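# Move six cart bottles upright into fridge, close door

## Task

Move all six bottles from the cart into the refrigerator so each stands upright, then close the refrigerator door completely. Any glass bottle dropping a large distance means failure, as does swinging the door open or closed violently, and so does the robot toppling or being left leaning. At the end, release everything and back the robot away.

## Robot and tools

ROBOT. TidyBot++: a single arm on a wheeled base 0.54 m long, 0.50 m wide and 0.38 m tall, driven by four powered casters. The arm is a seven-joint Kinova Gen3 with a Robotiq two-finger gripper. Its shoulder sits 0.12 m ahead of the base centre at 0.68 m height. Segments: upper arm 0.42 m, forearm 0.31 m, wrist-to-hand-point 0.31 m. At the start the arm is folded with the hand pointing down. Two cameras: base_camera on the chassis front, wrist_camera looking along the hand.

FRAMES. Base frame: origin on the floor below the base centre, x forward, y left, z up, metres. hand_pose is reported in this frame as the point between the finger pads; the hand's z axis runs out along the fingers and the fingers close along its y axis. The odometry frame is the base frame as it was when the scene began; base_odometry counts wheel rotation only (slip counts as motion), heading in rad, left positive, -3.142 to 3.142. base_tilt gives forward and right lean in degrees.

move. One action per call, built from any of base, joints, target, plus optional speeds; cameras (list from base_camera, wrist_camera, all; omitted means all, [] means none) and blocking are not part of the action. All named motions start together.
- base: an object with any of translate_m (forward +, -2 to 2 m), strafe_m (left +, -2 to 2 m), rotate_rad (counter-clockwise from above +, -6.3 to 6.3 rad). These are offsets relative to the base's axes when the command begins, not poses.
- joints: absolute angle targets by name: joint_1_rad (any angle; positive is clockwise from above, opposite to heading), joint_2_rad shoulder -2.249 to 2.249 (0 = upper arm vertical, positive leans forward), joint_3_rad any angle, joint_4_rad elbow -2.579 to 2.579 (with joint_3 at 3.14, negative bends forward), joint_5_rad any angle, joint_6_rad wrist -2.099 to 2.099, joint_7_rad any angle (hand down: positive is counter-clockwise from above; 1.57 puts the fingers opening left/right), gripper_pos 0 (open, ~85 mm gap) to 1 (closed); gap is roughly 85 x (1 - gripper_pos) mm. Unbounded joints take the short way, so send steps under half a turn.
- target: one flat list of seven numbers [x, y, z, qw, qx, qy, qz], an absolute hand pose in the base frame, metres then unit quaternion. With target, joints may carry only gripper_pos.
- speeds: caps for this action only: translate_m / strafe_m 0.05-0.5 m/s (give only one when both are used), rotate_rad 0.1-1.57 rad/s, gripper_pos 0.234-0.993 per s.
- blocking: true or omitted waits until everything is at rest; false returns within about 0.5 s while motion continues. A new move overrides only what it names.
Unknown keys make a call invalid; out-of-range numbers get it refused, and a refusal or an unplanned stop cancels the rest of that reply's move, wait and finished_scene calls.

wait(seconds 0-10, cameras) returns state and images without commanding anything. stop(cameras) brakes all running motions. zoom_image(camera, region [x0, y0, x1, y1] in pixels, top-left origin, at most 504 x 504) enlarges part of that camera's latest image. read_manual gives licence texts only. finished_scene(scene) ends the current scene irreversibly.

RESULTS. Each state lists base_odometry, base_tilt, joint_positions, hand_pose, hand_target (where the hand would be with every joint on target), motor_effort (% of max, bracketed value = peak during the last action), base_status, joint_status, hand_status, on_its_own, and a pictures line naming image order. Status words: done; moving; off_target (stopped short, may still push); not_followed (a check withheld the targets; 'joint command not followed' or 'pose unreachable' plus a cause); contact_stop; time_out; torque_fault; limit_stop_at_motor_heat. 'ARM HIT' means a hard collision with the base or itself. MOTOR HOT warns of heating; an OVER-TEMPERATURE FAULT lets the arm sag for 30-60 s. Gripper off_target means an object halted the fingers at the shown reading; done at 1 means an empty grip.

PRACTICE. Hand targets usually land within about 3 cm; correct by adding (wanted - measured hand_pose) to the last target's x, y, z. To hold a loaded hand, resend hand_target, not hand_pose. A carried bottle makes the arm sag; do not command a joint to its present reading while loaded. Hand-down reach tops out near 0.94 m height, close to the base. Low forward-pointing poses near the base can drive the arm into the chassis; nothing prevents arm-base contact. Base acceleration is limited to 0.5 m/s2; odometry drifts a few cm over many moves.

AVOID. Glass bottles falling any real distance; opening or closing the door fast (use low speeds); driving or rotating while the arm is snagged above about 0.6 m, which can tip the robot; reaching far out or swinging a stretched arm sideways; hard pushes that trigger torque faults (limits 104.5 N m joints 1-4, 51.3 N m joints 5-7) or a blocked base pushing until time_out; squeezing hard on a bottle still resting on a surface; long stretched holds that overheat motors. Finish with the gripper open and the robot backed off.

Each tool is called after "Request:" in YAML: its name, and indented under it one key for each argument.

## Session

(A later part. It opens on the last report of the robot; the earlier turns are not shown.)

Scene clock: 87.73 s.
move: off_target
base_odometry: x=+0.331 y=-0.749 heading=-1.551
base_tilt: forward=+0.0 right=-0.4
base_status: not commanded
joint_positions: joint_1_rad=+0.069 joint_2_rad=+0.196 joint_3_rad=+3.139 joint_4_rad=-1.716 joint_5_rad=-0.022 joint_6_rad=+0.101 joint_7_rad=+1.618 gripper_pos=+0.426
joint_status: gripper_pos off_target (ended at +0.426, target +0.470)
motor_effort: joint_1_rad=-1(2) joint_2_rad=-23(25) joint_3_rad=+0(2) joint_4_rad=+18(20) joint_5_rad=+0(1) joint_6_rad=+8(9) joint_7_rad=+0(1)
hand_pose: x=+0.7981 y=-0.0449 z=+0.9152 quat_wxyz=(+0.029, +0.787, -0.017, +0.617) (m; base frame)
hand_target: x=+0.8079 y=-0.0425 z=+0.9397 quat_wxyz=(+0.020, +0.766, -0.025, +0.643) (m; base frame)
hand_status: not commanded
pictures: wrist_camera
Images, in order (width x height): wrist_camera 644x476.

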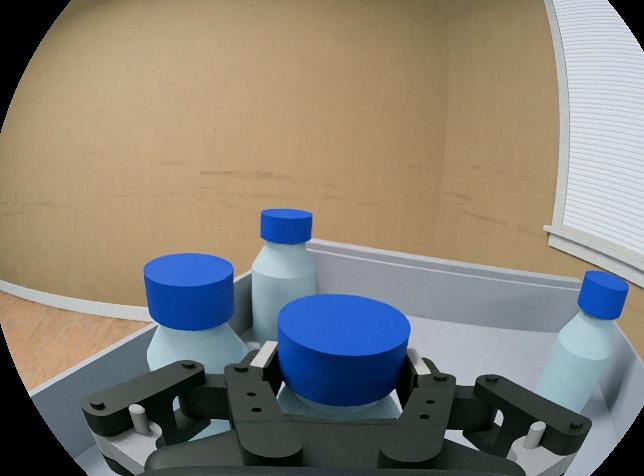

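Request:
move:
  joints: {"joint_1_rad":0.065,"joint_2_rad":0.11,"joint_3_rad":3.14,"joint_4_rad":-1.39,"joint_5_rad":0,"joint_6_rad":-0.21,"joint_7_rad":1.57}
  cameras: ["wrist_camera"]

Request:
move:
  base: {"translate_m":-0.27}
  cameras: ["wrist_camera"]

Request:
move:
  base: {"translate_m":0.112,"strafe_m":0.494,"rotate_rad":1.807}
  joints: {"joint_1_rad":0.065,"joint_2_rad":-0.5,"joint_3_rad":3.14,"joint_4_rad":-1.78,"joint_5_rad":0,"joint_6_rad":-0.53,"joint_7_rad":1.57}
  speeds: {"rotate_rad":1.3}

Scene clock: 89.93 s.
move: done
base_odometry: x=+0.331 y=-0.749 heading=-1.551
base_tilt: forward=+0.0 right=-0.4
base_status: not commanded
joint_positions: joint_1_rad=+0.069 joint_2_rad=+0.145 joint_3_rad=+3.139 joint_4_rad=-1.445 joint_5_rad=-0.022 joint_6_rad=-0.180 joint_7_rad=+1.618 gripper_pos=+0.426
joint_status: all done
motor_effort: joint_1_rad=+0(2) joint_2_rad=-28(32) joint_3_rad=+0(2) joint_4_rad=+24(26) joint_5_rad=+0(2) joint_6_rad=+13(14) joint_7_rad=+0(1)
hand_pose: x=+0.7979 y=-0.0430 z=+1.0304 quat_wxyz=(+0.028, +0.774, -0.015, +0.633) (m; base frame)
hand_target: x=+0.7858 y=-0.0410 z=+1.0791 quat_wxyz=(+0.020, +0.754, -0.024, +0.656) (m; base frame)
hand_status: not commanded
pictures: wrist_camera
Images, in order (width x height): wrist_camera 644x476.

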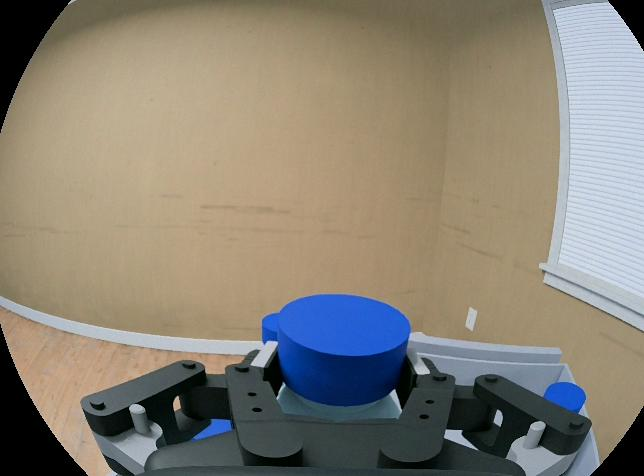

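Scene clock: 91.80 s.
move: done
base_odometry: x=+0.326 y=-0.479 heading=-1.552
base_tilt: forward=+0.0 right=-0.4
base_status: done
joint_positions: joint_1_rad=+0.068 joint_2_rad=+0.137 joint_3_rad=+3.139 joint_4_rad=-1.445 joint_5_rad=-0.022 joint_6_rad=-0.185 joint_7_rad=+1.618 gripper_pos=+0.426
joint_status: not commanded
motor_effort: joint_1_rad=+1(3) joint_2_rad=-28(32) joint_3_rad=+1(3) joint_4_rad=+24(26) joint_5_rad=+0(1) joint_6_rad=+12(13) joint_7_rad=+0(1)
hand_pose: x=+0.7949 y=-0.0420 z=+1.0343 quat_wxyz=(+0.027, +0.773, -0.014, +0.634) (m; base frame)
hand_target: x=+0.7858 y=-0.0410 z=+1.0791 quat_wxyz=(+0.020, +0.754, -0.024, +0.656) (m; base frame)
hand_status: not commanded
pictures: wrist_camera
Images, in order (width x height): wrist_camera 644x476.

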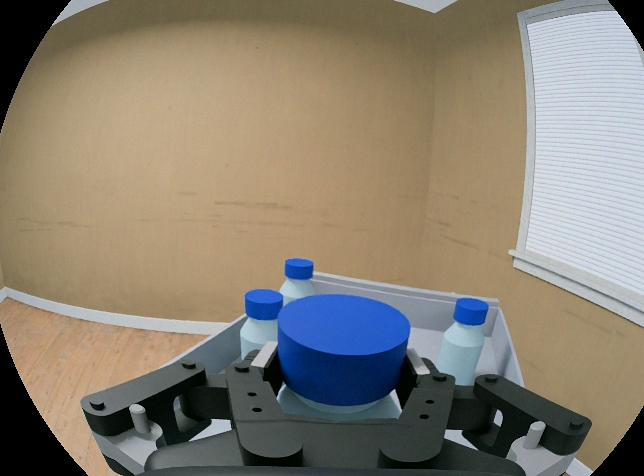

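Scene clock: 94.53 s.
move: done
base_odometry: x=+0.822 y=-0.581 heading=+0.255
base_tilt: forward=+0.0 right=-0.4
base_status: done
joint_positions: joint_1_rad=+0.063 joint_2_rad=-0.470 joint_3_rad=+3.138 joint_4_rad=-1.790 joint_5_rad=-0.022 joint_6_rad=-0.500 joint_7_rad=+1.618 gripper_pos=+0.426
joint_status: all done
motor_effort: joint_1_rad=+0(6) joint_2_rad=-7(30) joint_3_rad=+2(4) joint_4_rad=+24(26) joint_5_rad=+0(2) joint_6_rad=+13(13) joint_7_rad=+0(1)
hand_pose: x=+0.5342 y=-0.0196 z=+1.0582 quat_wxyz=(+0.023, +0.789, -0.009, +0.613) (m; base frame)
hand_target: x=+0.5201 y=-0.0239 z=+1.0674 quat_wxyz=(+0.020, +0.786, -0.025, +0.617) (m; base frame)
hand_status: not commanded
pictures: base_camera, wrist_camera
Images, in order (width x height): base_camera 644x364, wrist_camera 644x476.

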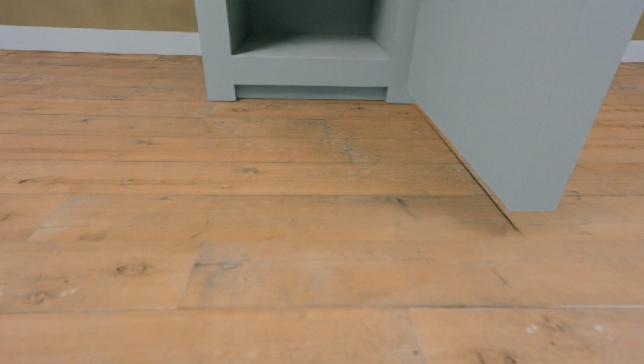

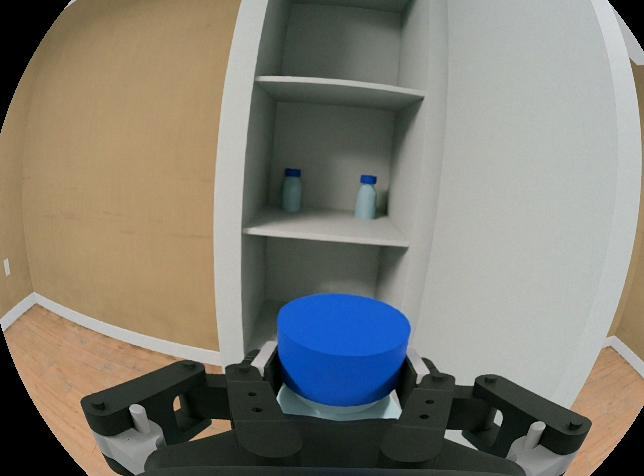

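Request:
move:
  base: {"translate_m":0.8,"strafe_m":0.04}
  joints: {"joint_1_rad":0.065,"joint_2_rad":0.14,"joint_3_rad":3.14,"joint_4_rad":-1.15,"joint_5_rad":0,"joint_6_rad":-0.33,"joint_7_rad":1.57}

Scene clock: 98.43 s.
move: off_target
base_odometry: x=+1.586 y=-0.341 heading=+0.256
base_tilt: forward=+0.0 right=-0.4
base_status: done
joint_positions: joint_1_rad=+0.063 joint_2_rad=+0.158 joint_3_rad=+3.138 joint_4_rad=-1.213 joint_5_rad=-0.022 joint_6_rad=-0.412 joint_7_rad=+1.618 gripper_pos=+0.426
joint_status: joint_4_rad off_target (ended at -1.213, target -1.150); the others done
motor_effort: joint_1_rad=+0(2) joint_2_rad=-29(33) joint_3_rad=+0(3) joint_4_rad=+25(26) joint_5_rad=+0(1) joint_6_rad=+13(14) joint_7_rad=+0(1)
hand_pose: x=+0.7964 y=-0.0365 z=+1.0942 quat_wxyz=(+0.024, +0.778, -0.010, +0.628) (m; base frame)
hand_target: x=+0.7894 y=-0.0413 z=+1.1703 quat_wxyz=(+0.022, +0.724, -0.023, +0.689) (m; base frame)
hand_status: not commanded
pictures: base_camera, wrist_camera
Images, in order (width x height): base_camera 644x364, wrist_camera 644x476.

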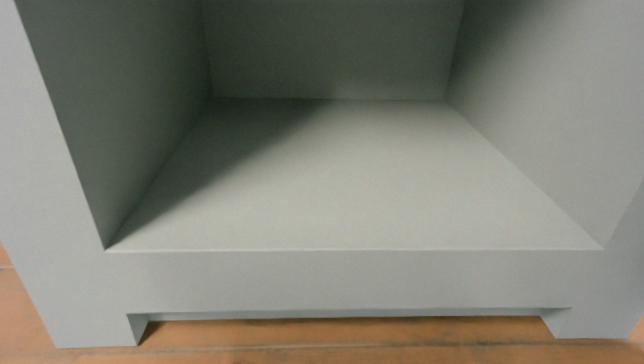

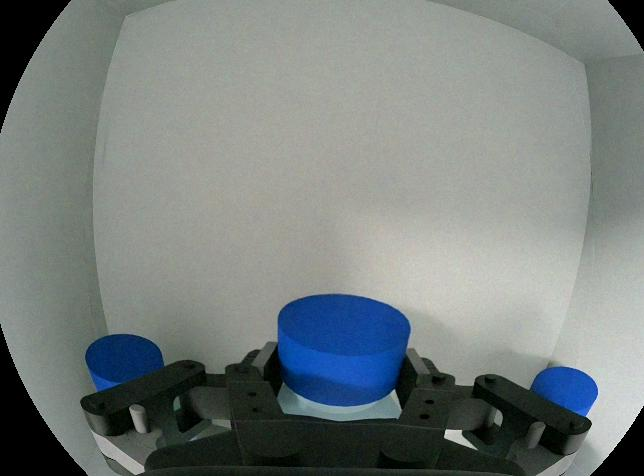

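Request:
move:
  joints: {"joint_1_rad":0.065,"joint_2_rad":0.13,"joint_3_rad":3.14,"joint_4_rad":-1.37,"joint_5_rad":0,"joint_6_rad":-0.22,"joint_7_rad":1.57}
  cameras: ["wrist_camera"]

Request:
move:
  joints: {"joint_1_rad":0.065,"joint_2_rad":0.132,"joint_3_rad":3.14,"joint_4_rad":-1.41,"joint_5_rad":0,"joint_6_rad":-0.185,"joint_7_rad":1.57}
  cameras: ["wrist_camera"]

Scene clock: 99.90 s.
move: done
base_odometry: x=+1.586 y=-0.341 heading=+0.256
base_tilt: forward=+0.0 right=-0.4
base_status: not commanded
joint_positions: joint_1_rad=+0.063 joint_2_rad=+0.152 joint_3_rad=+3.138 joint_4_rad=-1.357 joint_5_rad=-0.022 joint_6_rad=-0.283 joint_7_rad=+1.618 gripper_pos=+0.426
joint_status: all done
motor_effort: joint_1_rad=+1(2) joint_2_rad=-25(29) joint_3_rad=+1(3) joint_4_rad=+21(25) joint_5_rad=+1(1) joint_6_rad=+10(13) joint_7_rad=+0(1)
hand_pose: x=+0.7991 y=-0.0376 z=+1.0489 quat_wxyz=(+0.024, +0.781, -0.011, +0.624) (m; base frame)
hand_target: x=+0.7937 y=-0.0416 z=+1.0750 quat_wxyz=(+0.020, +0.757, -0.024, +0.652) (m; base frame)
hand_status: not commanded
pictures: wrist_camera
Images, in order (width x height): wrist_camera 644x476.

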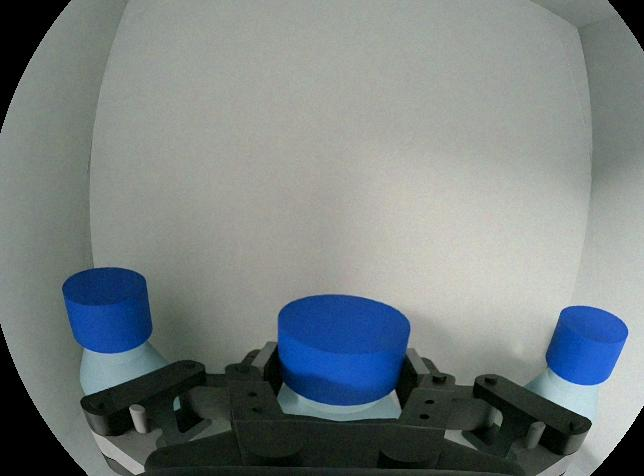

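Scene clock: 100.57 s.
move: done
base_odometry: x=+1.586 y=-0.341 heading=+0.256
base_tilt: forward=+0.0 right=-0.4
base_status: not commanded
joint_positions: joint_1_rad=+0.063 joint_2_rad=+0.146 joint_3_rad=+3.138 joint_4_rad=-1.389 joint_5_rad=-0.022 joint_6_rad=-0.233 joint_7_rad=+1.618 gripper_pos=+0.426
joint_status: all done
motor_effort: joint_1_rad=+2(2) joint_2_rad=-23(25) joint_3_rad=+2(3) joint_4_rad=+19(21) joint_5_rad=+1(2) joint_6_rad=+9(10) joint_7_rad=+0(1)
hand_pose: x=+0.7984 y=-0.0378 z=+1.0488 quat_wxyz=(+0.025, +0.773, -0.012, +0.634) (m; base frame)
hand_target: x=+0.7948 y=-0.0416 z=+1.0596 quat_wxyz=(+0.020, +0.760, -0.024, +0.649) (m; base frame)
hand_status: not commanded
pictures: wrist_camera
Images, in order (width x height): wrist_camera 644x476.

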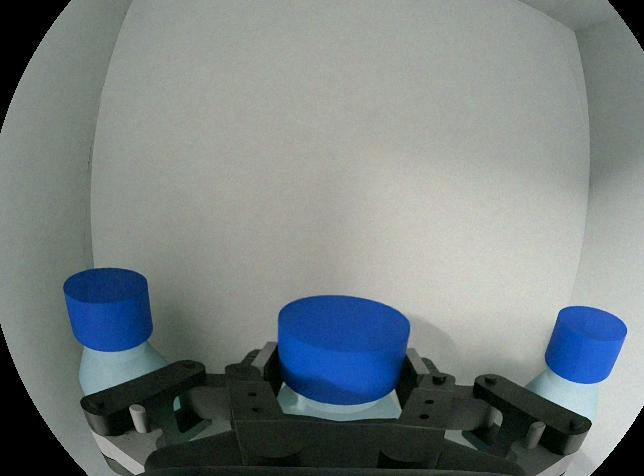

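Request:
move:
  joints: {"gripper_pos":0.2}
  cameras: ["wrist_camera"]

Request:
move:
  base: {"translate_m":-0.62}
  cameras: []
  blocking: false

Request:
wait:
  seconds: 0.8
  cameras: []

Request:
move:
  joints: {"joint_1_rad":0.065,"joint_2_rad":-0.55,"joint_3_rad":3.14,"joint_4_rad":-1.87,"joint_5_rad":0,"joint_6_rad":-0.49,"joint_7_rad":1.57,"gripper_pos":0.22}

Scene clock: 101.67 s.
move: done
base_odometry: x=+1.586 y=-0.341 heading=+0.256
base_tilt: forward=+0.0 right=-0.4
base_status: not commanded
joint_positions: joint_1_rad=+0.063 joint_2_rad=+0.146 joint_3_rad=+3.138 joint_4_rad=-1.391 joint_5_rad=-0.022 joint_6_rad=-0.233 joint_7_rad=+1.618 gripper_pos=+0.200
joint_status: all done
motor_effort: joint_1_rad=+0(2) joint_2_rad=-23(24) joint_3_rad=+0(3) joint_4_rad=+20(21) joint_5_rad=+0(1) joint_6_rad=+9(9) joint_7_rad=+0(1)
hand_pose: x=+0.7983 y=-0.0380 z=+1.0475 quat_wxyz=(+0.025, +0.774, -0.012, +0.633) (m; base frame)
hand_target: x=+0.7948 y=-0.0416 z=+1.0596 quat_wxyz=(+0.020, +0.760, -0.024, +0.649) (m; base frame)
hand_status: not commanded
pictures: wrist_camera
Images, in order (width x height): wrist_camera 644x476.

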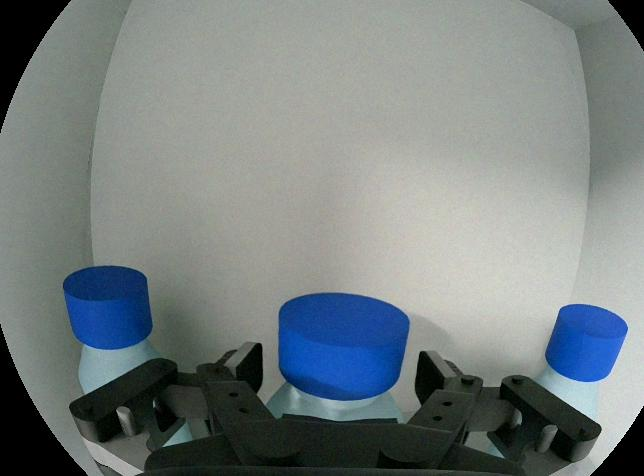

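Scene clock: 102.17 s.
move: moving
base_odometry: x=+1.524 y=-0.357 heading=+0.256
base_tilt: forward=+0.0 right=-0.4
base_status: translate_m moving
joint_positions: joint_1_rad=+0.063 joint_2_rad=+0.144 joint_3_rad=+3.138 joint_4_rad=-1.393 joint_5_rad=-0.022 joint_6_rad=-0.232 joint_7_rad=+1.618 gripper_pos=+0.200
joint_status: not commanded
motor_effort: joint_1_rad=-1(2) joint_2_rad=-21(27) joint_3_rad=+0(2) joint_4_rad=+20(21) joint_5_rad=+0(1) joint_6_rad=+9(9) joint_7_rad=+0(0)
hand_pose: x=+0.7979 y=-0.0376 z=+1.0473 quat_wxyz=(+0.025, +0.774, -0.011, +0.633) (m; base frame)
hand_target: x=+0.7948 y=-0.0416 z=+1.0596 quat_wxyz=(+0.020, +0.760, -0.024, +0.649) (m; base frame)
hand_status: not commanded
pictures: none
No camera images: "cameras" was empty.

Scene clock: 102.97 s.
earlier move: moving
base_odometry: x=+1.220 y=-0.436 heading=+0.256
base_tilt: forward=+0.0 right=-0.4
base_status: translate_m moving
joint_positions: joint_1_rad=+0.064 joint_2_rad=+0.141 joint_3_rad=+3.138 joint_4_rad=-1.393 joint_5_rad=-0.022 joint_6_rad=-0.232 joint_7_rad=+1.618 gripper_pos=+0.200
joint_status: not commanded
motor_effort: joint_1_rad=+0(2) joint_2_rad=-24(27) joint_3_rad=+1(2) joint_4_rad=+21(21) joint_5_rad=+0(1) joint_6_rad=+9(9) joint_7_rad=+0(0)
hand_pose: x=+0.7967 y=-0.0384 z=+1.0491 quat_wxyz=(+0.025, +0.773, -0.012, +0.634) (m; base frame)
hand_target: x=+0.7948 y=-0.0416 z=+1.0596 quat_wxyz=(+0.020, +0.760, -0.024, +0.649) (m; base frame)
hand_status: not commanded
wait: 0.80 s; no rest
pictures: none
No camera images: "cameras" was empty.

Scene clock: 104.90 s.
move: done
base_odometry: x=+0.986 y=-0.498 heading=+0.256
base_tilt: forward=+0.0 right=-0.4
base_status: done
joint_positions: joint_1_rad=+0.064 joint_2_rad=-0.541 joint_3_rad=+3.138 joint_4_rad=-1.852 joint_5_rad=-0.022 joint_6_rad=-0.435 joint_7_rad=+1.618 gripper_pos=+0.219
joint_status: all done
motor_effort: joint_1_rad=+0(1) joint_2_rad=-2(23) joint_3_rad=+1(3) joint_4_rad=+19(21) joint_5_rad=+0(1) joint_6_rad=+9(9) joint_7_rad=+0(1)
hand_pose: x=+0.5121 y=-0.0191 z=+1.0692 quat_wxyz=(+0.026, +0.766, -0.009, +0.642) (m; base frame)
hand_target: x=+0.5053 y=-0.0230 z=+1.0448 quat_wxyz=(+0.020, +0.786, -0.025, +0.617) (m; base frame)
hand_status: not commanded
pictures: base_camera, wrist_camera
Images, in order (width x height): base_camera 644x364, wrist_camera 644x476.

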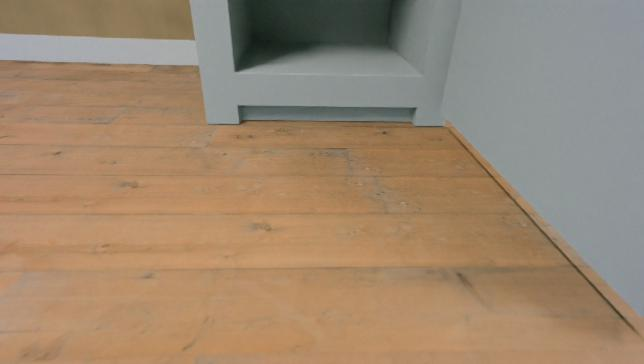

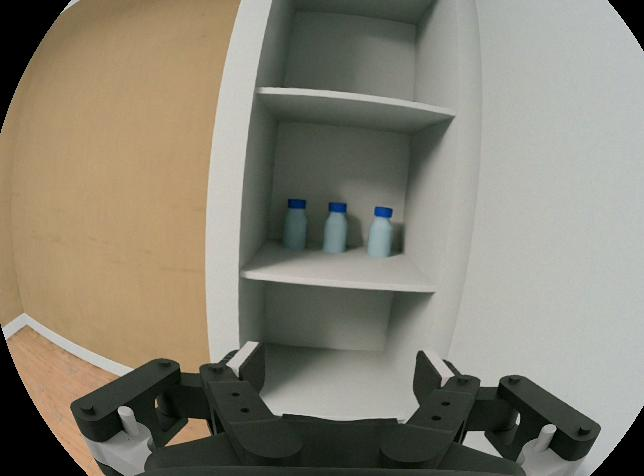

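Request:
move:
  base: {"translate_m":-0.59,"strafe_m":-0.044,"rotate_rad":-1.806}
  speeds: {"rotate_rad":1.3}
  blocking: false
  cameras: []

Request:
wait:
  seconds: 1.0
  cameras: []

Request:
move:
  joints: {"joint_1_rad":0.065,"joint_2_rad":0.205,"joint_3_rad":3.14,"joint_4_rad":-1.69,"joint_5_rad":0,"joint_6_rad":0.15,"joint_7_rad":1.57,"gripper_pos":0.22}
  cameras: ["wrist_camera"]

Scene clock: 105.87 s.
move: moving
base_odometry: x=+0.921 y=-0.520 heading=+0.053
base_tilt: forward=+0.0 right=-0.4
base_status: translate_m moving; strafe_m moving; rotate_rad moving
joint_positions: joint_1_rad=+0.064 joint_2_rad=-0.541 joint_3_rad=+3.138 joint_4_rad=-1.853 joint_5_rad=-0.022 joint_6_rad=-0.437 joint_7_rad=+1.618 gripper_pos=+0.219
joint_status: not commanded
motor_effort: joint_1_rad=+1(1) joint_2_rad=-4(5) joint_3_rad=+1(4) joint_4_rad=+19(20) joint_5_rad=+1(1) joint_6_rad=+8(9) joint_7_rad=+0(1)
hand_pose: x=+0.5123 y=-0.0191 z=+1.0679 quat_wxyz=(+0.025, +0.767, -0.009, +0.641) (m; base frame)
hand_target: x=+0.5053 y=-0.0230 z=+1.0448 quat_wxyz=(+0.020, +0.786, -0.025, +0.617) (m; base frame)
hand_status: not commanded
pictures: none
No camera images: "cameras" was empty.

Scene clock: 106.87 s.
earlier move: moving
base_odometry: x=+0.558 y=-0.644 heading=-0.921
base_tilt: forward=+0.0 right=-0.4
base_status: translate_m moving; strafe_m moving; rotate_rad moving
joint_positions: joint_1_rad=+0.064 joint_2_rad=-0.542 joint_3_rad=+3.138 joint_4_rad=-1.853 joint_5_rad=-0.022 joint_6_rad=-0.437 joint_7_rad=+1.618 gripper_pos=+0.219
joint_status: not commanded
motor_effort: joint_1_rad=+0(1) joint_2_rad=-2(5) joint_3_rad=+1(4) joint_4_rad=+20(21) joint_5_rad=+0(1) joint_6_rad=+8(9) joint_7_rad=+0(1)
hand_pose: x=+0.5118 y=-0.0190 z=+1.0681 quat_wxyz=(+0.026, +0.767, -0.009, +0.641) (m; base frame)
hand_target: x=+0.5053 y=-0.0230 z=+1.0448 quat_wxyz=(+0.020, +0.786, -0.025, +0.617) (m; base frame)
hand_status: not commanded
wait: 1.00 s; no rest
pictures: none
No camera images: "cameras" was empty.

Scene clock: 109.20 s.
move: done
base_odometry: x=+0.426 y=-0.690 heading=-1.550
base_tilt: forward=+0.0 right=-0.4
base_status: done
joint_positions: joint_1_rad=+0.064 joint_2_rad=+0.185 joint_3_rad=+3.138 joint_4_rad=-1.722 joint_5_rad=-0.022 joint_6_rad=+0.095 joint_7_rad=+1.618 gripper_pos=+0.219
joint_status: all done
motor_effort: joint_1_rad=+0(2) joint_2_rad=-24(25) joint_3_rad=+1(2) joint_4_rad=+19(21) joint_5_rad=+0(1) joint_6_rad=+8(9) joint_7_rad=+0(1)
hand_pose: x=+0.7941 y=-0.0406 z=+0.9176 quat_wxyz=(+0.027, +0.787, -0.015, +0.616) (m; base frame)
hand_target: x=+0.8079 y=-0.0425 z=+0.9397 quat_wxyz=(+0.020, +0.766, -0.025, +0.643) (m; base frame)
hand_status: not commanded
pictures: wrist_camera
Images, in order (width x height): wrist_camera 644x476.

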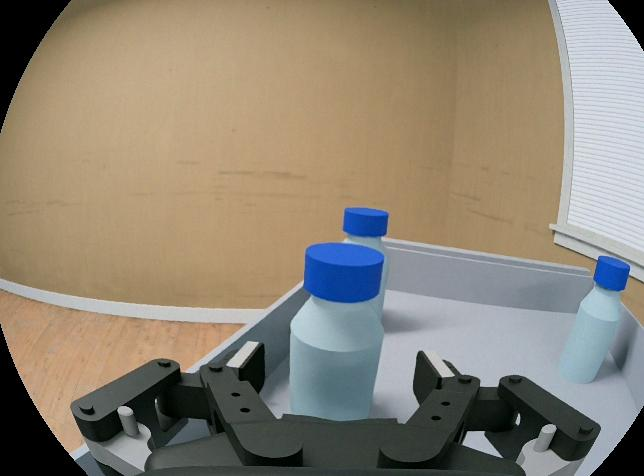

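Request:
move:
  base: {"translate_m":0.078,"strafe_m":-0.002}
  cameras: ["wrist_camera"]

Scene clock: 110.57 s.
move: done
base_odometry: x=+0.425 y=-0.768 heading=-1.551
base_tilt: forward=+0.0 right=-0.4
base_status: done
joint_positions: joint_1_rad=+0.064 joint_2_rad=+0.192 joint_3_rad=+3.138 joint_4_rad=-1.718 joint_5_rad=-0.022 joint_6_rad=+0.099 joint_7_rad=+1.618 gripper_pos=+0.219
joint_status: not commanded
motor_effort: joint_1_rad=+0(1) joint_2_rad=-24(28) joint_3_rad=+0(2) joint_4_rad=+19(21) joint_5_rad=+0(1) joint_6_rad=+9(9) joint_7_rad=+0(1)
hand_pose: x=+0.7968 y=-0.0408 z=+0.9164 quat_wxyz=(+0.027, +0.787, -0.015, +0.617) (m; base frame)
hand_target: x=+0.8079 y=-0.0425 z=+0.9397 quat_wxyz=(+0.020, +0.766, -0.025, +0.643) (m; base frame)
hand_status: not commanded
pictures: wrist_camera
Images, in order (width x height): wrist_camera 644x476.

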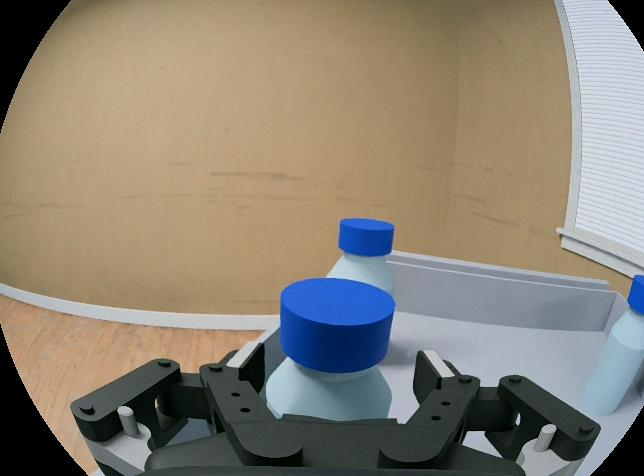

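Request:
move:
  base: {"translate_m":0.022,"strafe_m":0.002}
  cameras: ["wrist_camera"]

Request:
move:
  joints: {"gripper_pos":0.47}
  speeds: {"gripper_pos":0.3}
  cameras: ["wrist_camera"]

Request:
move:
  joints: {"joint_1_rad":0.065,"joint_2_rad":0.11,"joint_3_rad":3.14,"joint_4_rad":-1.39,"joint_5_rad":0,"joint_6_rad":-0.21,"joint_7_rad":1.57}
  cameras: ["wrist_camera"]

Request:
move:
  base: {"translate_m":-0.27}
  cameras: ["wrist_camera"]

Scene clock: 111.80 s.
move: done
base_odometry: x=+0.428 y=-0.790 heading=-1.552
base_tilt: forward=+0.0 right=-0.4
base_status: done
joint_positions: joint_1_rad=+0.064 joint_2_rad=+0.197 joint_3_rad=+3.138 joint_4_rad=-1.716 joint_5_rad=-0.022 joint_6_rad=+0.100 joint_7_rad=+1.618 gripper_pos=+0.219
joint_status: not commanded
motor_effort: joint_1_rad=+0(2) joint_2_rad=-24(27) joint_3_rad=+0(2) joint_4_rad=+19(20) joint_5_rad=+0(1) joint_6_rad=+8(9) joint_7_rad=+0(0)
hand_pose: x=+0.7985 y=-0.0410 z=+0.9142 quat_wxyz=(+0.027, +0.787, -0.015, +0.616) (m; base frame)
hand_target: x=+0.8079 y=-0.0425 z=+0.9397 quat_wxyz=(+0.020, +0.766, -0.025, +0.643) (m; base frame)
hand_status: not commanded
pictures: wrist_camera
Images, in order (width x height): wrist_camera 644x476.

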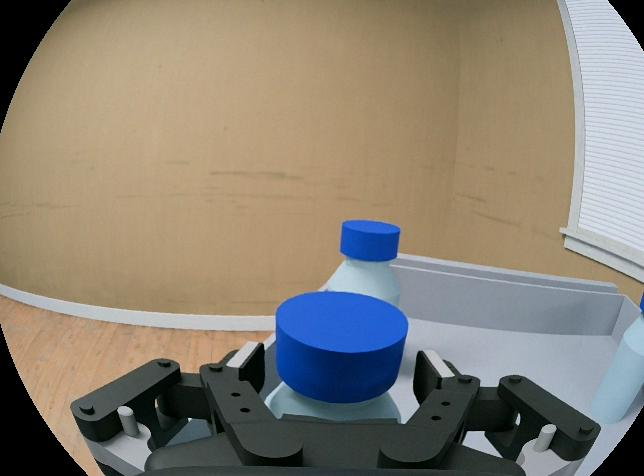

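Scene clock: 112.97 s.
move: off_target
base_odometry: x=+0.428 y=-0.790 heading=-1.552
base_tilt: forward=+0.0 right=-0.4
base_status: not commanded
joint_positions: joint_1_rad=+0.064 joint_2_rad=+0.197 joint_3_rad=+3.138 joint_4_rad=-1.716 joint_5_rad=-0.022 joint_6_rad=+0.101 joint_7_rad=+1.618 gripper_pos=+0.428
joint_status: gripper_pos off_target (ended at +0.428, target +0.470)
motor_effort: joint_1_rad=+0(2) joint_2_rad=-23(25) joint_3_rad=+1(3) joint_4_rad=+19(20) joint_5_rad=+0(1) joint_6_rad=+8(9) joint_7_rad=-1(1)
hand_pose: x=+0.7986 y=-0.0407 z=+0.9147 quat_wxyz=(+0.027, +0.787, -0.015, +0.616) (m; base frame)
hand_target: x=+0.8079 y=-0.0425 z=+0.9397 quat_wxyz=(+0.020, +0.766, -0.025, +0.643) (m; base frame)
hand_status: not commanded
pictures: wrist_camera
Images, in order (width x height): wrist_camera 644x476.

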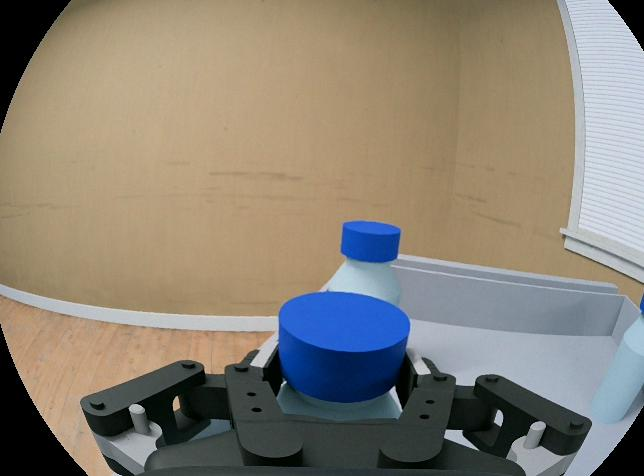

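Scene clock: 114.67 s.
move: done
base_odometry: x=+0.428 y=-0.790 heading=-1.552
base_tilt: forward=+0.0 right=-0.4
base_status: not commanded
joint_positions: joint_1_rad=+0.064 joint_2_rad=+0.135 joint_3_rad=+3.138 joint_4_rad=-1.435 joint_5_rad=-0.022 joint_6_rad=-0.172 joint_7_rad=+1.618 gripper_pos=+0.428
joint_status: all done
motor_effort: joint_1_rad=+0(1) joint_2_rad=-27(30) joint_3_rad=+1(2) joint_4_rad=+24(24) joint_5_rad=+0(2) joint_6_rad=+11(12) joint_7_rad=+0(2)
hand_pose: x=+0.7955 y=-0.0387 z=+1.0458 quat_wxyz=(+0.026, +0.765, -0.012, +0.643) (m; base frame)
hand_target: x=+0.7858 y=-0.0410 z=+1.0791 quat_wxyz=(+0.020, +0.754, -0.024, +0.656) (m; base frame)
hand_status: not commanded
pictures: wrist_camera
Images, in order (width x height): wrist_camera 644x476.

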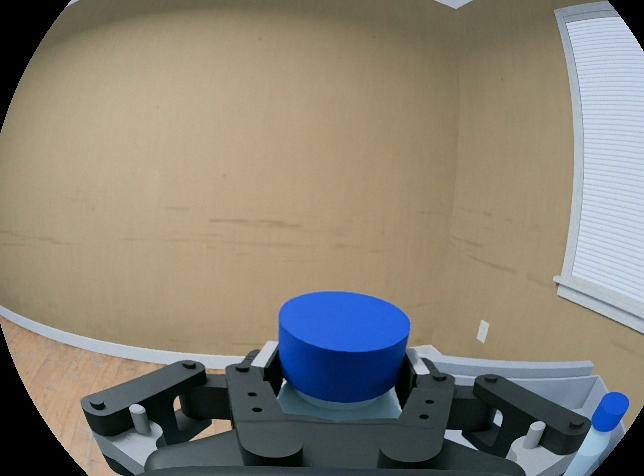

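Scene clock: 116.57 s.
move: done
base_odometry: x=+0.423 y=-0.520 heading=-1.552
base_tilt: forward=+0.0 right=-0.4
base_status: done
joint_positions: joint_1_rad=+0.064 joint_2_rad=+0.126 joint_3_rad=+3.138 joint_4_rad=-1.435 joint_5_rad=-0.022 joint_6_rad=-0.177 joint_7_rad=+1.618 gripper_pos=+0.428
joint_status: not commanded
motor_effort: joint_1_rad=+1(2) joint_2_rad=-26(31) joint_3_rad=+1(2) joint_4_rad=+23(25) joint_5_rad=+0(1) joint_6_rad=+11(12) joint_7_rad=+0(1)
hand_pose: x=+0.7919 y=-0.0388 z=+1.0505 quat_wxyz=(+0.026, +0.764, -0.012, +0.645) (m; base frame)
hand_target: x=+0.7858 y=-0.0410 z=+1.0791 quat_wxyz=(+0.020, +0.754, -0.024, +0.656) (m; base frame)
hand_status: not commanded
pictures: wrist_camera
Images, in order (width x height): wrist_camera 644x476.

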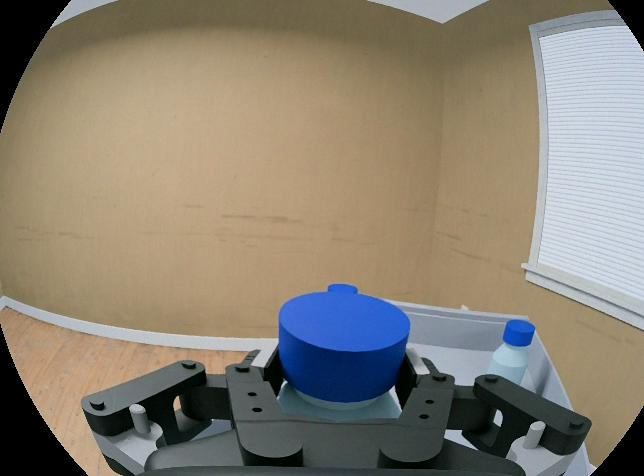

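Request:
move:
  base: {"translate_m":0.002,"strafe_m":0.389,"rotate_rad":1.808}
  joints: {"joint_1_rad":0.065,"joint_2_rad":-0.5,"joint_3_rad":3.14,"joint_4_rad":-1.78,"joint_5_rad":0,"joint_6_rad":-0.53,"joint_7_rad":1.57}

Scene clock: 119.50 s.
move: done
base_odometry: x=+0.812 y=-0.515 heading=+0.255
base_tilt: forward=+0.0 right=-0.4
base_status: done
joint_positions: joint_1_rad=+0.063 joint_2_rad=-0.476 joint_3_rad=+3.137 joint_4_rad=-1.782 joint_5_rad=-0.022 joint_6_rad=-0.493 joint_7_rad=+1.618 gripper_pos=+0.428
joint_status: all done
motor_effort: joint_1_rad=+0(5) joint_2_rad=-6(29) joint_3_rad=+1(5) joint_4_rad=+23(24) joint_5_rad=+0(2) joint_6_rad=+11(12) joint_7_rad=+0(1)
hand_pose: x=+0.5324 y=-0.0188 z=+1.0678 quat_wxyz=(+0.024, +0.783, -0.008, +0.622) (m; base frame)
hand_target: x=+0.5201 y=-0.0239 z=+1.0674 quat_wxyz=(+0.020, +0.786, -0.025, +0.617) (m; base frame)
hand_status: not commanded
pictures: base_camera, wrist_camera
Images, in order (width x height): base_camera 644x364, wrist_camera 644x476.

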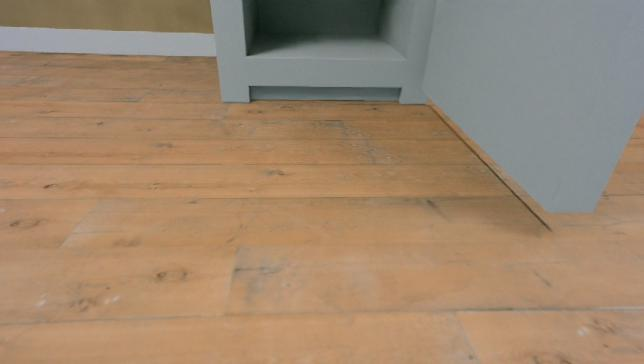

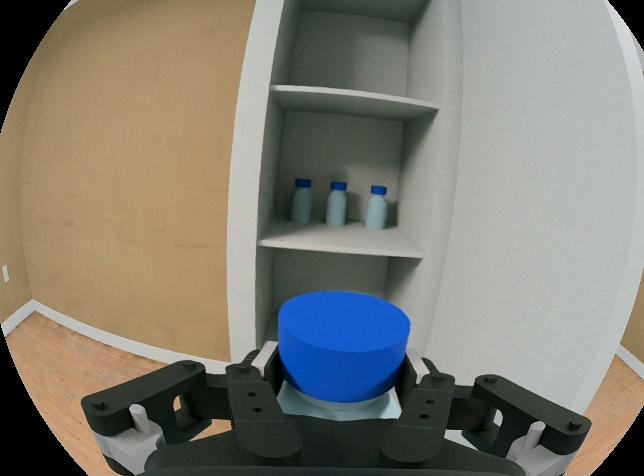

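Request:
move:
  base: {"translate_m":0.655}
  joints: {"joint_1_rad":-0.135,"joint_2_rad":0.14,"joint_3_rad":3.14,"joint_4_rad":-1.15,"joint_5_rad":0,"joint_6_rad":-0.33,"joint_7_rad":1.57}

Scene clock: 122.37 s.
move: done
base_odometry: x=+1.445 y=-0.349 heading=+0.256
base_tilt: forward=+0.0 right=-0.4
base_status: done
joint_positions: joint_1_rad=-0.122 joint_2_rad=+0.160 joint_3_rad=+3.137 joint_4_rad=-1.204 joint_5_rad=-0.022 joint_6_rad=-0.403 joint_7_rad=+1.618 gripper_pos=+0.428
joint_status: all done
motor_effort: joint_1_rad=+0(2) joint_2_rad=-27(32) joint_3_rad=+0(3) joint_4_rad=+23(25) joint_5_rad=+0(2) joint_6_rad=+12(13) joint_7_rad=+0(1)
hand_pose: x=+0.7928 y=+0.0898 z=+1.1015 quat_wxyz=(-0.035, +0.770, +0.062, +0.634) (m; base frame)
hand_target: x=+0.7842 y=+0.0927 z=+1.1703 quat_wxyz=(-0.047, +0.723, +0.049, +0.688) (m; base frame)
hand_status: not commanded
pictures: base_camera, wrist_camera
Images, in order (width x height): base_camera 644x364, wrist_camera 644x476.

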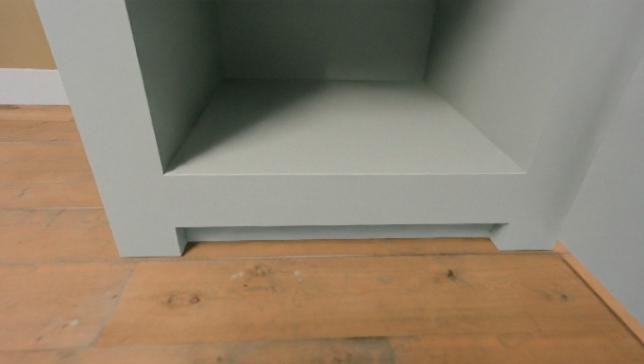

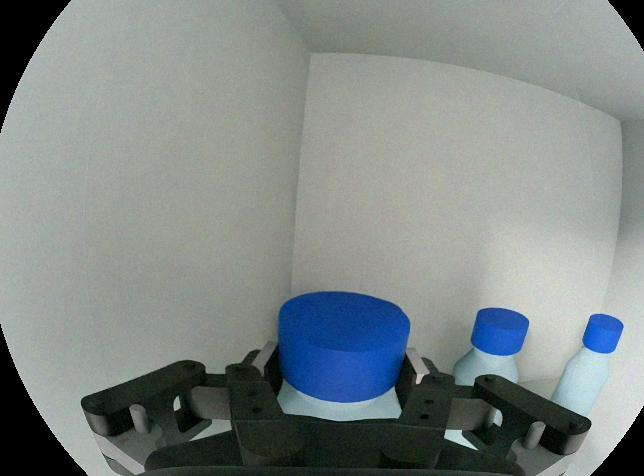

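Request:
move:
  joints: {"joint_1_rad":-0.13,"joint_2_rad":0.13,"joint_3_rad":3.14,"joint_4_rad":-1.37,"joint_5_rad":0,"joint_6_rad":-0.22,"joint_7_rad":1.57}
  cameras: ["wrist_camera"]

Request:
move:
  joints: {"joint_1_rad":-0.13,"joint_2_rad":0.132,"joint_3_rad":3.14,"joint_4_rad":-1.41,"joint_5_rad":0,"joint_6_rad":-0.185,"joint_7_rad":1.57}
  cameras: ["wrist_camera"]

Scene clock: 123.90 s.
move: done
base_odometry: x=+1.445 y=-0.349 heading=+0.256
base_tilt: forward=+0.0 right=-0.4
base_status: not commanded
joint_positions: joint_1_rad=-0.123 joint_2_rad=+0.153 joint_3_rad=+3.137 joint_4_rad=-1.357 joint_5_rad=-0.022 joint_6_rad=-0.281 joint_7_rad=+1.618 gripper_pos=+0.428
joint_status: all done
motor_effort: joint_1_rad=+1(2) joint_2_rad=-25(28) joint_3_rad=+2(2) joint_4_rad=+21(24) joint_5_rad=+0(1) joint_6_rad=+10(12) joint_7_rad=+0(1)
hand_pose: x=+0.7946 y=+0.0898 z=+1.0490 quat_wxyz=(-0.034, +0.778, +0.062, +0.624) (m; base frame)
hand_target: x=+0.7889 y=+0.0899 z=+1.0750 quat_wxyz=(-0.043, +0.756, +0.049, +0.651) (m; base frame)
hand_status: not commanded
pictures: wrist_camera
Images, in order (width x height): wrist_camera 644x476.

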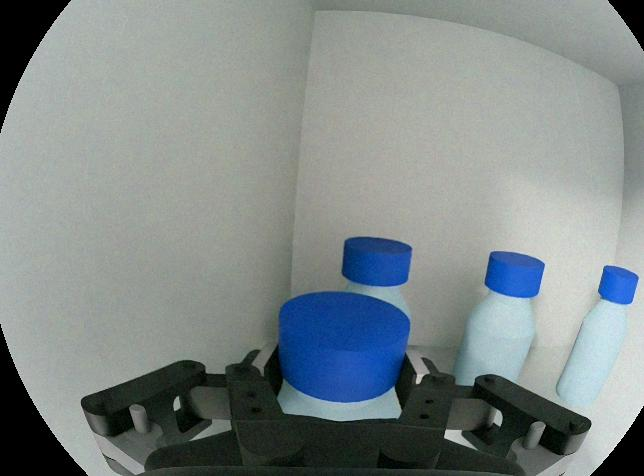

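Scene clock: 124.57 s.
move: done
base_odometry: x=+1.445 y=-0.349 heading=+0.256
base_tilt: forward=+0.0 right=-0.4
base_status: not commanded
joint_positions: joint_1_rad=-0.123 joint_2_rad=+0.146 joint_3_rad=+3.137 joint_4_rad=-1.389 joint_5_rad=-0.022 joint_6_rad=-0.232 joint_7_rad=+1.618 gripper_pos=+0.428
joint_status: all done
motor_effort: joint_1_rad=+1(2) joint_2_rad=-23(25) joint_3_rad=+1(2) joint_4_rad=+20(21) joint_5_rad=+1(2) joint_6_rad=+8(9) joint_7_rad=+0(1)
hand_pose: x=+0.7938 y=+0.0896 z=+1.0488 quat_wxyz=(-0.035, +0.770, +0.061, +0.634) (m; base frame)
hand_target: x=+0.7901 y=+0.0901 z=+1.0595 quat_wxyz=(-0.043, +0.758, +0.050, +0.648) (m; base frame)
hand_status: not commanded
pictures: wrist_camera
Images, in order (width x height): wrist_camera 644x476.

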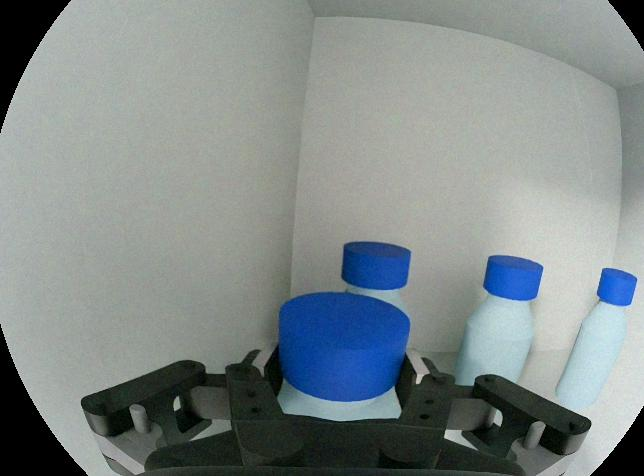

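Request:
move:
  joints: {"gripper_pos":0.17}
  cameras: ["wrist_camera"]

Request:
move:
  base: {"translate_m":-0.5,"strafe_m":-0.045}
  cameras: []
  blocking: false

Request:
wait:
  seconds: 0.7
  cameras: []

Request:
move:
  joints: {"joint_1_rad":0.065,"joint_2_rad":-0.55,"joint_3_rad":3.14,"joint_4_rad":-1.87,"joint_5_rad":0,"joint_6_rad":-0.49,"joint_7_rad":1.57,"gripper_pos":0.22}

Scene clock: 125.57 s.
move: done
base_odometry: x=+1.445 y=-0.349 heading=+0.256
base_tilt: forward=+0.0 right=-0.4
base_status: not commanded
joint_positions: joint_1_rad=-0.123 joint_2_rad=+0.146 joint_3_rad=+3.137 joint_4_rad=-1.391 joint_5_rad=-0.022 joint_6_rad=-0.232 joint_7_rad=+1.618 gripper_pos=+0.172
joint_status: all done
motor_effort: joint_1_rad=+1(2) joint_2_rad=-23(24) joint_3_rad=+1(2) joint_4_rad=+20(21) joint_5_rad=+0(1) joint_6_rad=+8(9) joint_7_rad=+0(0)
hand_pose: x=+0.7937 y=+0.0896 z=+1.0475 quat_wxyz=(-0.035, +0.771, +0.061, +0.633) (m; base frame)
hand_target: x=+0.7901 y=+0.0901 z=+1.0595 quat_wxyz=(-0.043, +0.758, +0.050, +0.648) (m; base frame)
hand_status: not commanded
pictures: wrist_camera
Images, in order (width x height): wrist_camera 644x476.

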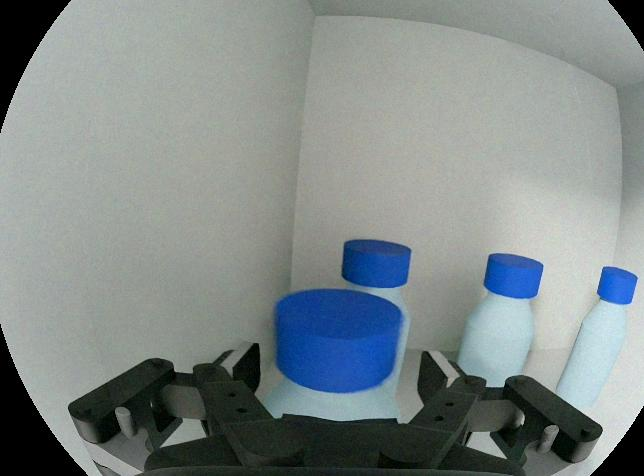

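Scene clock: 126.07 s.
move: moving
base_odometry: x=+1.388 y=-0.369 heading=+0.257
base_tilt: forward=+0.0 right=-0.4
base_status: translate_m moving; strafe_m moving
joint_positions: joint_1_rad=-0.124 joint_2_rad=+0.143 joint_3_rad=+3.137 joint_4_rad=-1.393 joint_5_rad=-0.022 joint_6_rad=-0.231 joint_7_rad=+1.618 gripper_pos=+0.172
joint_status: not commanded
motor_effort: joint_1_rad=+0(1) joint_2_rad=-25(28) joint_3_rad=+1(2) joint_4_rad=+19(21) joint_5_rad=+0(1) joint_6_rad=+8(9) joint_7_rad=+0(0)
hand_pose: x=+0.7925 y=+0.0898 z=+1.0485 quat_wxyz=(-0.035, +0.771, +0.061, +0.633) (m; base frame)
hand_target: x=+0.7901 y=+0.0901 z=+1.0595 quat_wxyz=(-0.043, +0.758, +0.050, +0.648) (m; base frame)
hand_status: not commanded
pictures: none
No camera images: "cameras" was empty.

Scene clock: 126.77 s.
earlier move: moving
base_odometry: x=+1.141 y=-0.459 heading=+0.256
base_tilt: forward=+0.0 right=-0.4
base_status: translate_m moving; strafe_m moving
joint_positions: joint_1_rad=-0.125 joint_2_rad=+0.140 joint_3_rad=+3.137 joint_4_rad=-1.394 joint_5_rad=-0.022 joint_6_rad=-0.231 joint_7_rad=+1.618 gripper_pos=+0.172
joint_status: not commanded
motor_effort: joint_1_rad=+0(1) joint_2_rad=-22(28) joint_3_rad=+2(2) joint_4_rad=+20(21) joint_5_rad=+0(1) joint_6_rad=+9(9) joint_7_rad=+0(1)
hand_pose: x=+0.7911 y=+0.0906 z=+1.0502 quat_wxyz=(-0.035, +0.770, +0.062, +0.634) (m; base frame)
hand_target: x=+0.7901 y=+0.0901 z=+1.0595 quat_wxyz=(-0.043, +0.758, +0.050, +0.648) (m; base frame)
hand_status: not commanded
wait: 0.70 s; no rest
pictures: none
No camera images: "cameras" was empty.

Scene clock: 128.70 s.
move: done
base_odometry: x=+0.973 y=-0.520 heading=+0.257
base_tilt: forward=+0.0 right=-0.4
base_status: done
joint_positions: joint_1_rad=+0.051 joint_2_rad=-0.542 joint_3_rad=+3.137 joint_4_rad=-1.851 joint_5_rad=-0.022 joint_6_rad=-0.435 joint_7_rad=+1.618 gripper_pos=+0.219
joint_status: all done
motor_effort: joint_1_rad=+0(2) joint_2_rad=-2(23) joint_3_rad=+1(3) joint_4_rad=+19(21) joint_5_rad=+0(1) joint_6_rad=+8(9) joint_7_rad=+0(1)
hand_pose: x=+0.5118 y=-0.0132 z=+1.0702 quat_wxyz=(+0.021, +0.765, -0.004, +0.643) (m; base frame)
hand_target: x=+0.5053 y=-0.0230 z=+1.0448 quat_wxyz=(+0.020, +0.786, -0.025, +0.617) (m; base frame)
hand_status: not commanded
pictures: base_camera, wrist_camera
Images, in order (width x height): base_camera 644x364, wrist_camera 644x476.

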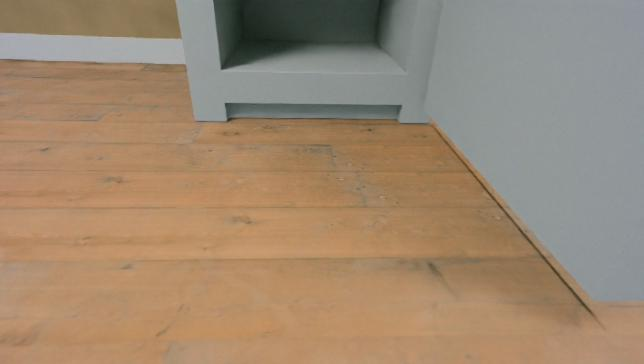

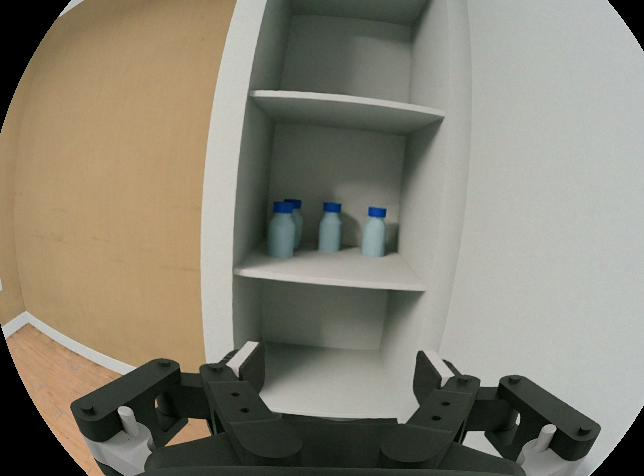

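Request:
move:
  base: {"translate_m":-0.873,"strafe_m":0.033,"rotate_rad":-1.807}
  speeds: {"rotate_rad":1.3}
  blocking: false
  cameras: []

Request:
wait:
  seconds: 1.2
  cameras: []

Request:
move:
  joints: {"joint_1_rad":0.065,"joint_2_rad":0.2,"joint_3_rad":3.14,"joint_4_rad":-1.69,"joint_5_rad":0,"joint_6_rad":0.15,"joint_7_rad":1.57,"gripper_pos":0.22}
  cameras: ["wrist_camera"]

Scene clock: 130.07 s.
move: moving
base_odometry: x=+0.908 y=-0.534 heading=+0.054
base_tilt: forward=+0.0 right=-0.4
base_status: translate_m moving; strafe_m moving; rotate_rad moving
joint_positions: joint_1_rad=+0.051 joint_2_rad=-0.542 joint_3_rad=+3.137 joint_4_rad=-1.852 joint_5_rad=-0.022 joint_6_rad=-0.437 joint_7_rad=+1.618 gripper_pos=+0.219
joint_status: not commanded
motor_effort: joint_1_rad=+1(2) joint_2_rad=-3(5) joint_3_rad=+3(4) joint_4_rad=+20(20) joint_5_rad=+1(1) joint_6_rad=+8(9) joint_7_rad=+0(0)
hand_pose: x=+0.5120 y=-0.0133 z=+1.0686 quat_wxyz=(+0.021, +0.767, -0.004, +0.642) (m; base frame)
hand_target: x=+0.5053 y=-0.0230 z=+1.0448 quat_wxyz=(+0.020, +0.786, -0.025, +0.617) (m; base frame)
hand_status: not commanded
pictures: none
No camera images: "cameras" was empty.

Scene clock: 131.27 s.
earlier move: moving
base_odometry: x=+0.463 y=-0.633 heading=-1.136
base_tilt: forward=+0.0 right=-0.4
base_status: translate_m moving; strafe_m moving; rotate_rad moving
joint_positions: joint_1_rad=+0.053 joint_2_rad=-0.543 joint_3_rad=+3.137 joint_4_rad=-1.853 joint_5_rad=-0.022 joint_6_rad=-0.437 joint_7_rad=+1.618 gripper_pos=+0.219
joint_status: not commanded
motor_effort: joint_1_rad=+0(2) joint_2_rad=-3(5) joint_3_rad=+1(4) joint_4_rad=+20(20) joint_5_rad=+0(1) joint_6_rad=+9(9) joint_7_rad=+0(1)
hand_pose: x=+0.5117 y=-0.0139 z=+1.0686 quat_wxyz=(+0.022, +0.767, -0.004, +0.642) (m; base frame)
hand_target: x=+0.5053 y=-0.0230 z=+1.0448 quat_wxyz=(+0.020, +0.786, -0.025, +0.617) (m; base frame)
hand_status: not commanded
wait: 1.20 s; no rest
pictures: none
No camera images: "cameras" was empty.

Scene clock: 133.57 s.
move: done
base_odometry: x=+0.120 y=-0.709 heading=-1.552
base_tilt: forward=+0.0 right=-0.4
base_status: done
joint_positions: joint_1_rad=+0.061 joint_2_rad=+0.179 joint_3_rad=+3.138 joint_4_rad=-1.722 joint_5_rad=-0.022 joint_6_rad=+0.095 joint_7_rad=+1.618 gripper_pos=+0.219
joint_status: all done
motor_effort: joint_1_rad=+0(2) joint_2_rad=-23(26) joint_3_rad=+1(2) joint_4_rad=+19(21) joint_5_rad=+0(2) joint_6_rad=+8(9) joint_7_rad=+0(1)
hand_pose: x=+0.7928 y=-0.0382 z=+0.9215 quat_wxyz=(+0.026, +0.785, -0.013, +0.619) (m; base frame)
hand_target: x=+0.8066 y=-0.0424 z=+0.9431 quat_wxyz=(+0.020, +0.764, -0.025, +0.645) (m; base frame)
hand_status: not commanded
pictures: wrist_camera
Images, in order (width x height): wrist_camera 644x476.

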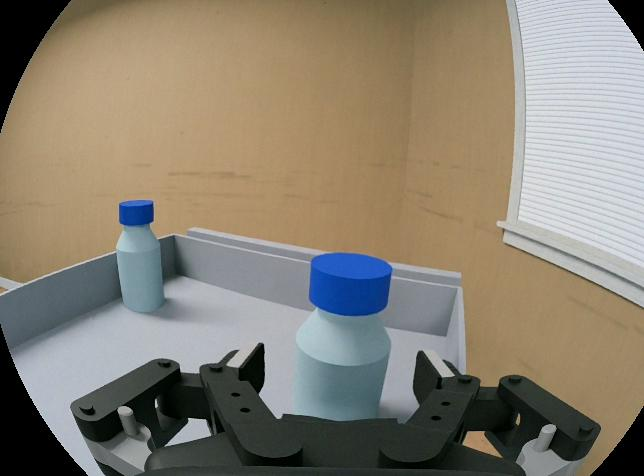

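Request:
move:
  base: {"translate_m": 0.068, "strafe_m": -0.006}
  cameras: ["wrist_camera"]

Scene clock: 135.60 s.
move: done
base_odometry: x=+0.115 y=-0.778 heading=-1.552
base_tilt: forward=+0.0 right=-0.4
base_status: done
joint_positions: joint_1_rad=+0.061 joint_2_rad=+0.187 joint_3_rad=+3.138 joint_4_rad=-1.718 joint_5_rad=-0.022 joint_6_rad=+0.099 joint_7_rad=+1.618 gripper_pos=+0.219
joint_status: not commanded
motor_effort: joint_1_rad=+0(1) joint_2_rad=-24(27) joint_3_rad=+1(2) joint_4_rad=+19(21) joint_5_rad=+0(1) joint_6_rad=+8(9) joint_7_rad=+0(1)
hand_pose: x=+0.7958 y=-0.0384 z=+0.9199 quat_wxyz=(+0.026, +0.785, -0.013, +0.619) (m; base frame)
hand_target: x=+0.8066 y=-0.0424 z=+0.9431 quat_wxyz=(+0.020, +0.764, -0.025, +0.645) (m; base frame)
hand_status: not commanded
pictures: wrist_camera
Images, in order (width x height): wrist_camera 644x476.

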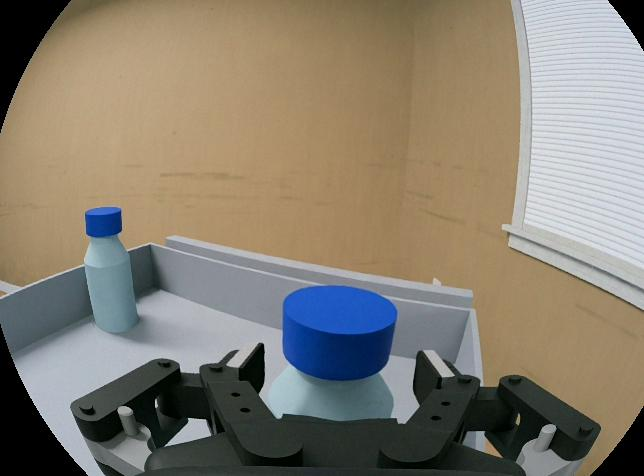

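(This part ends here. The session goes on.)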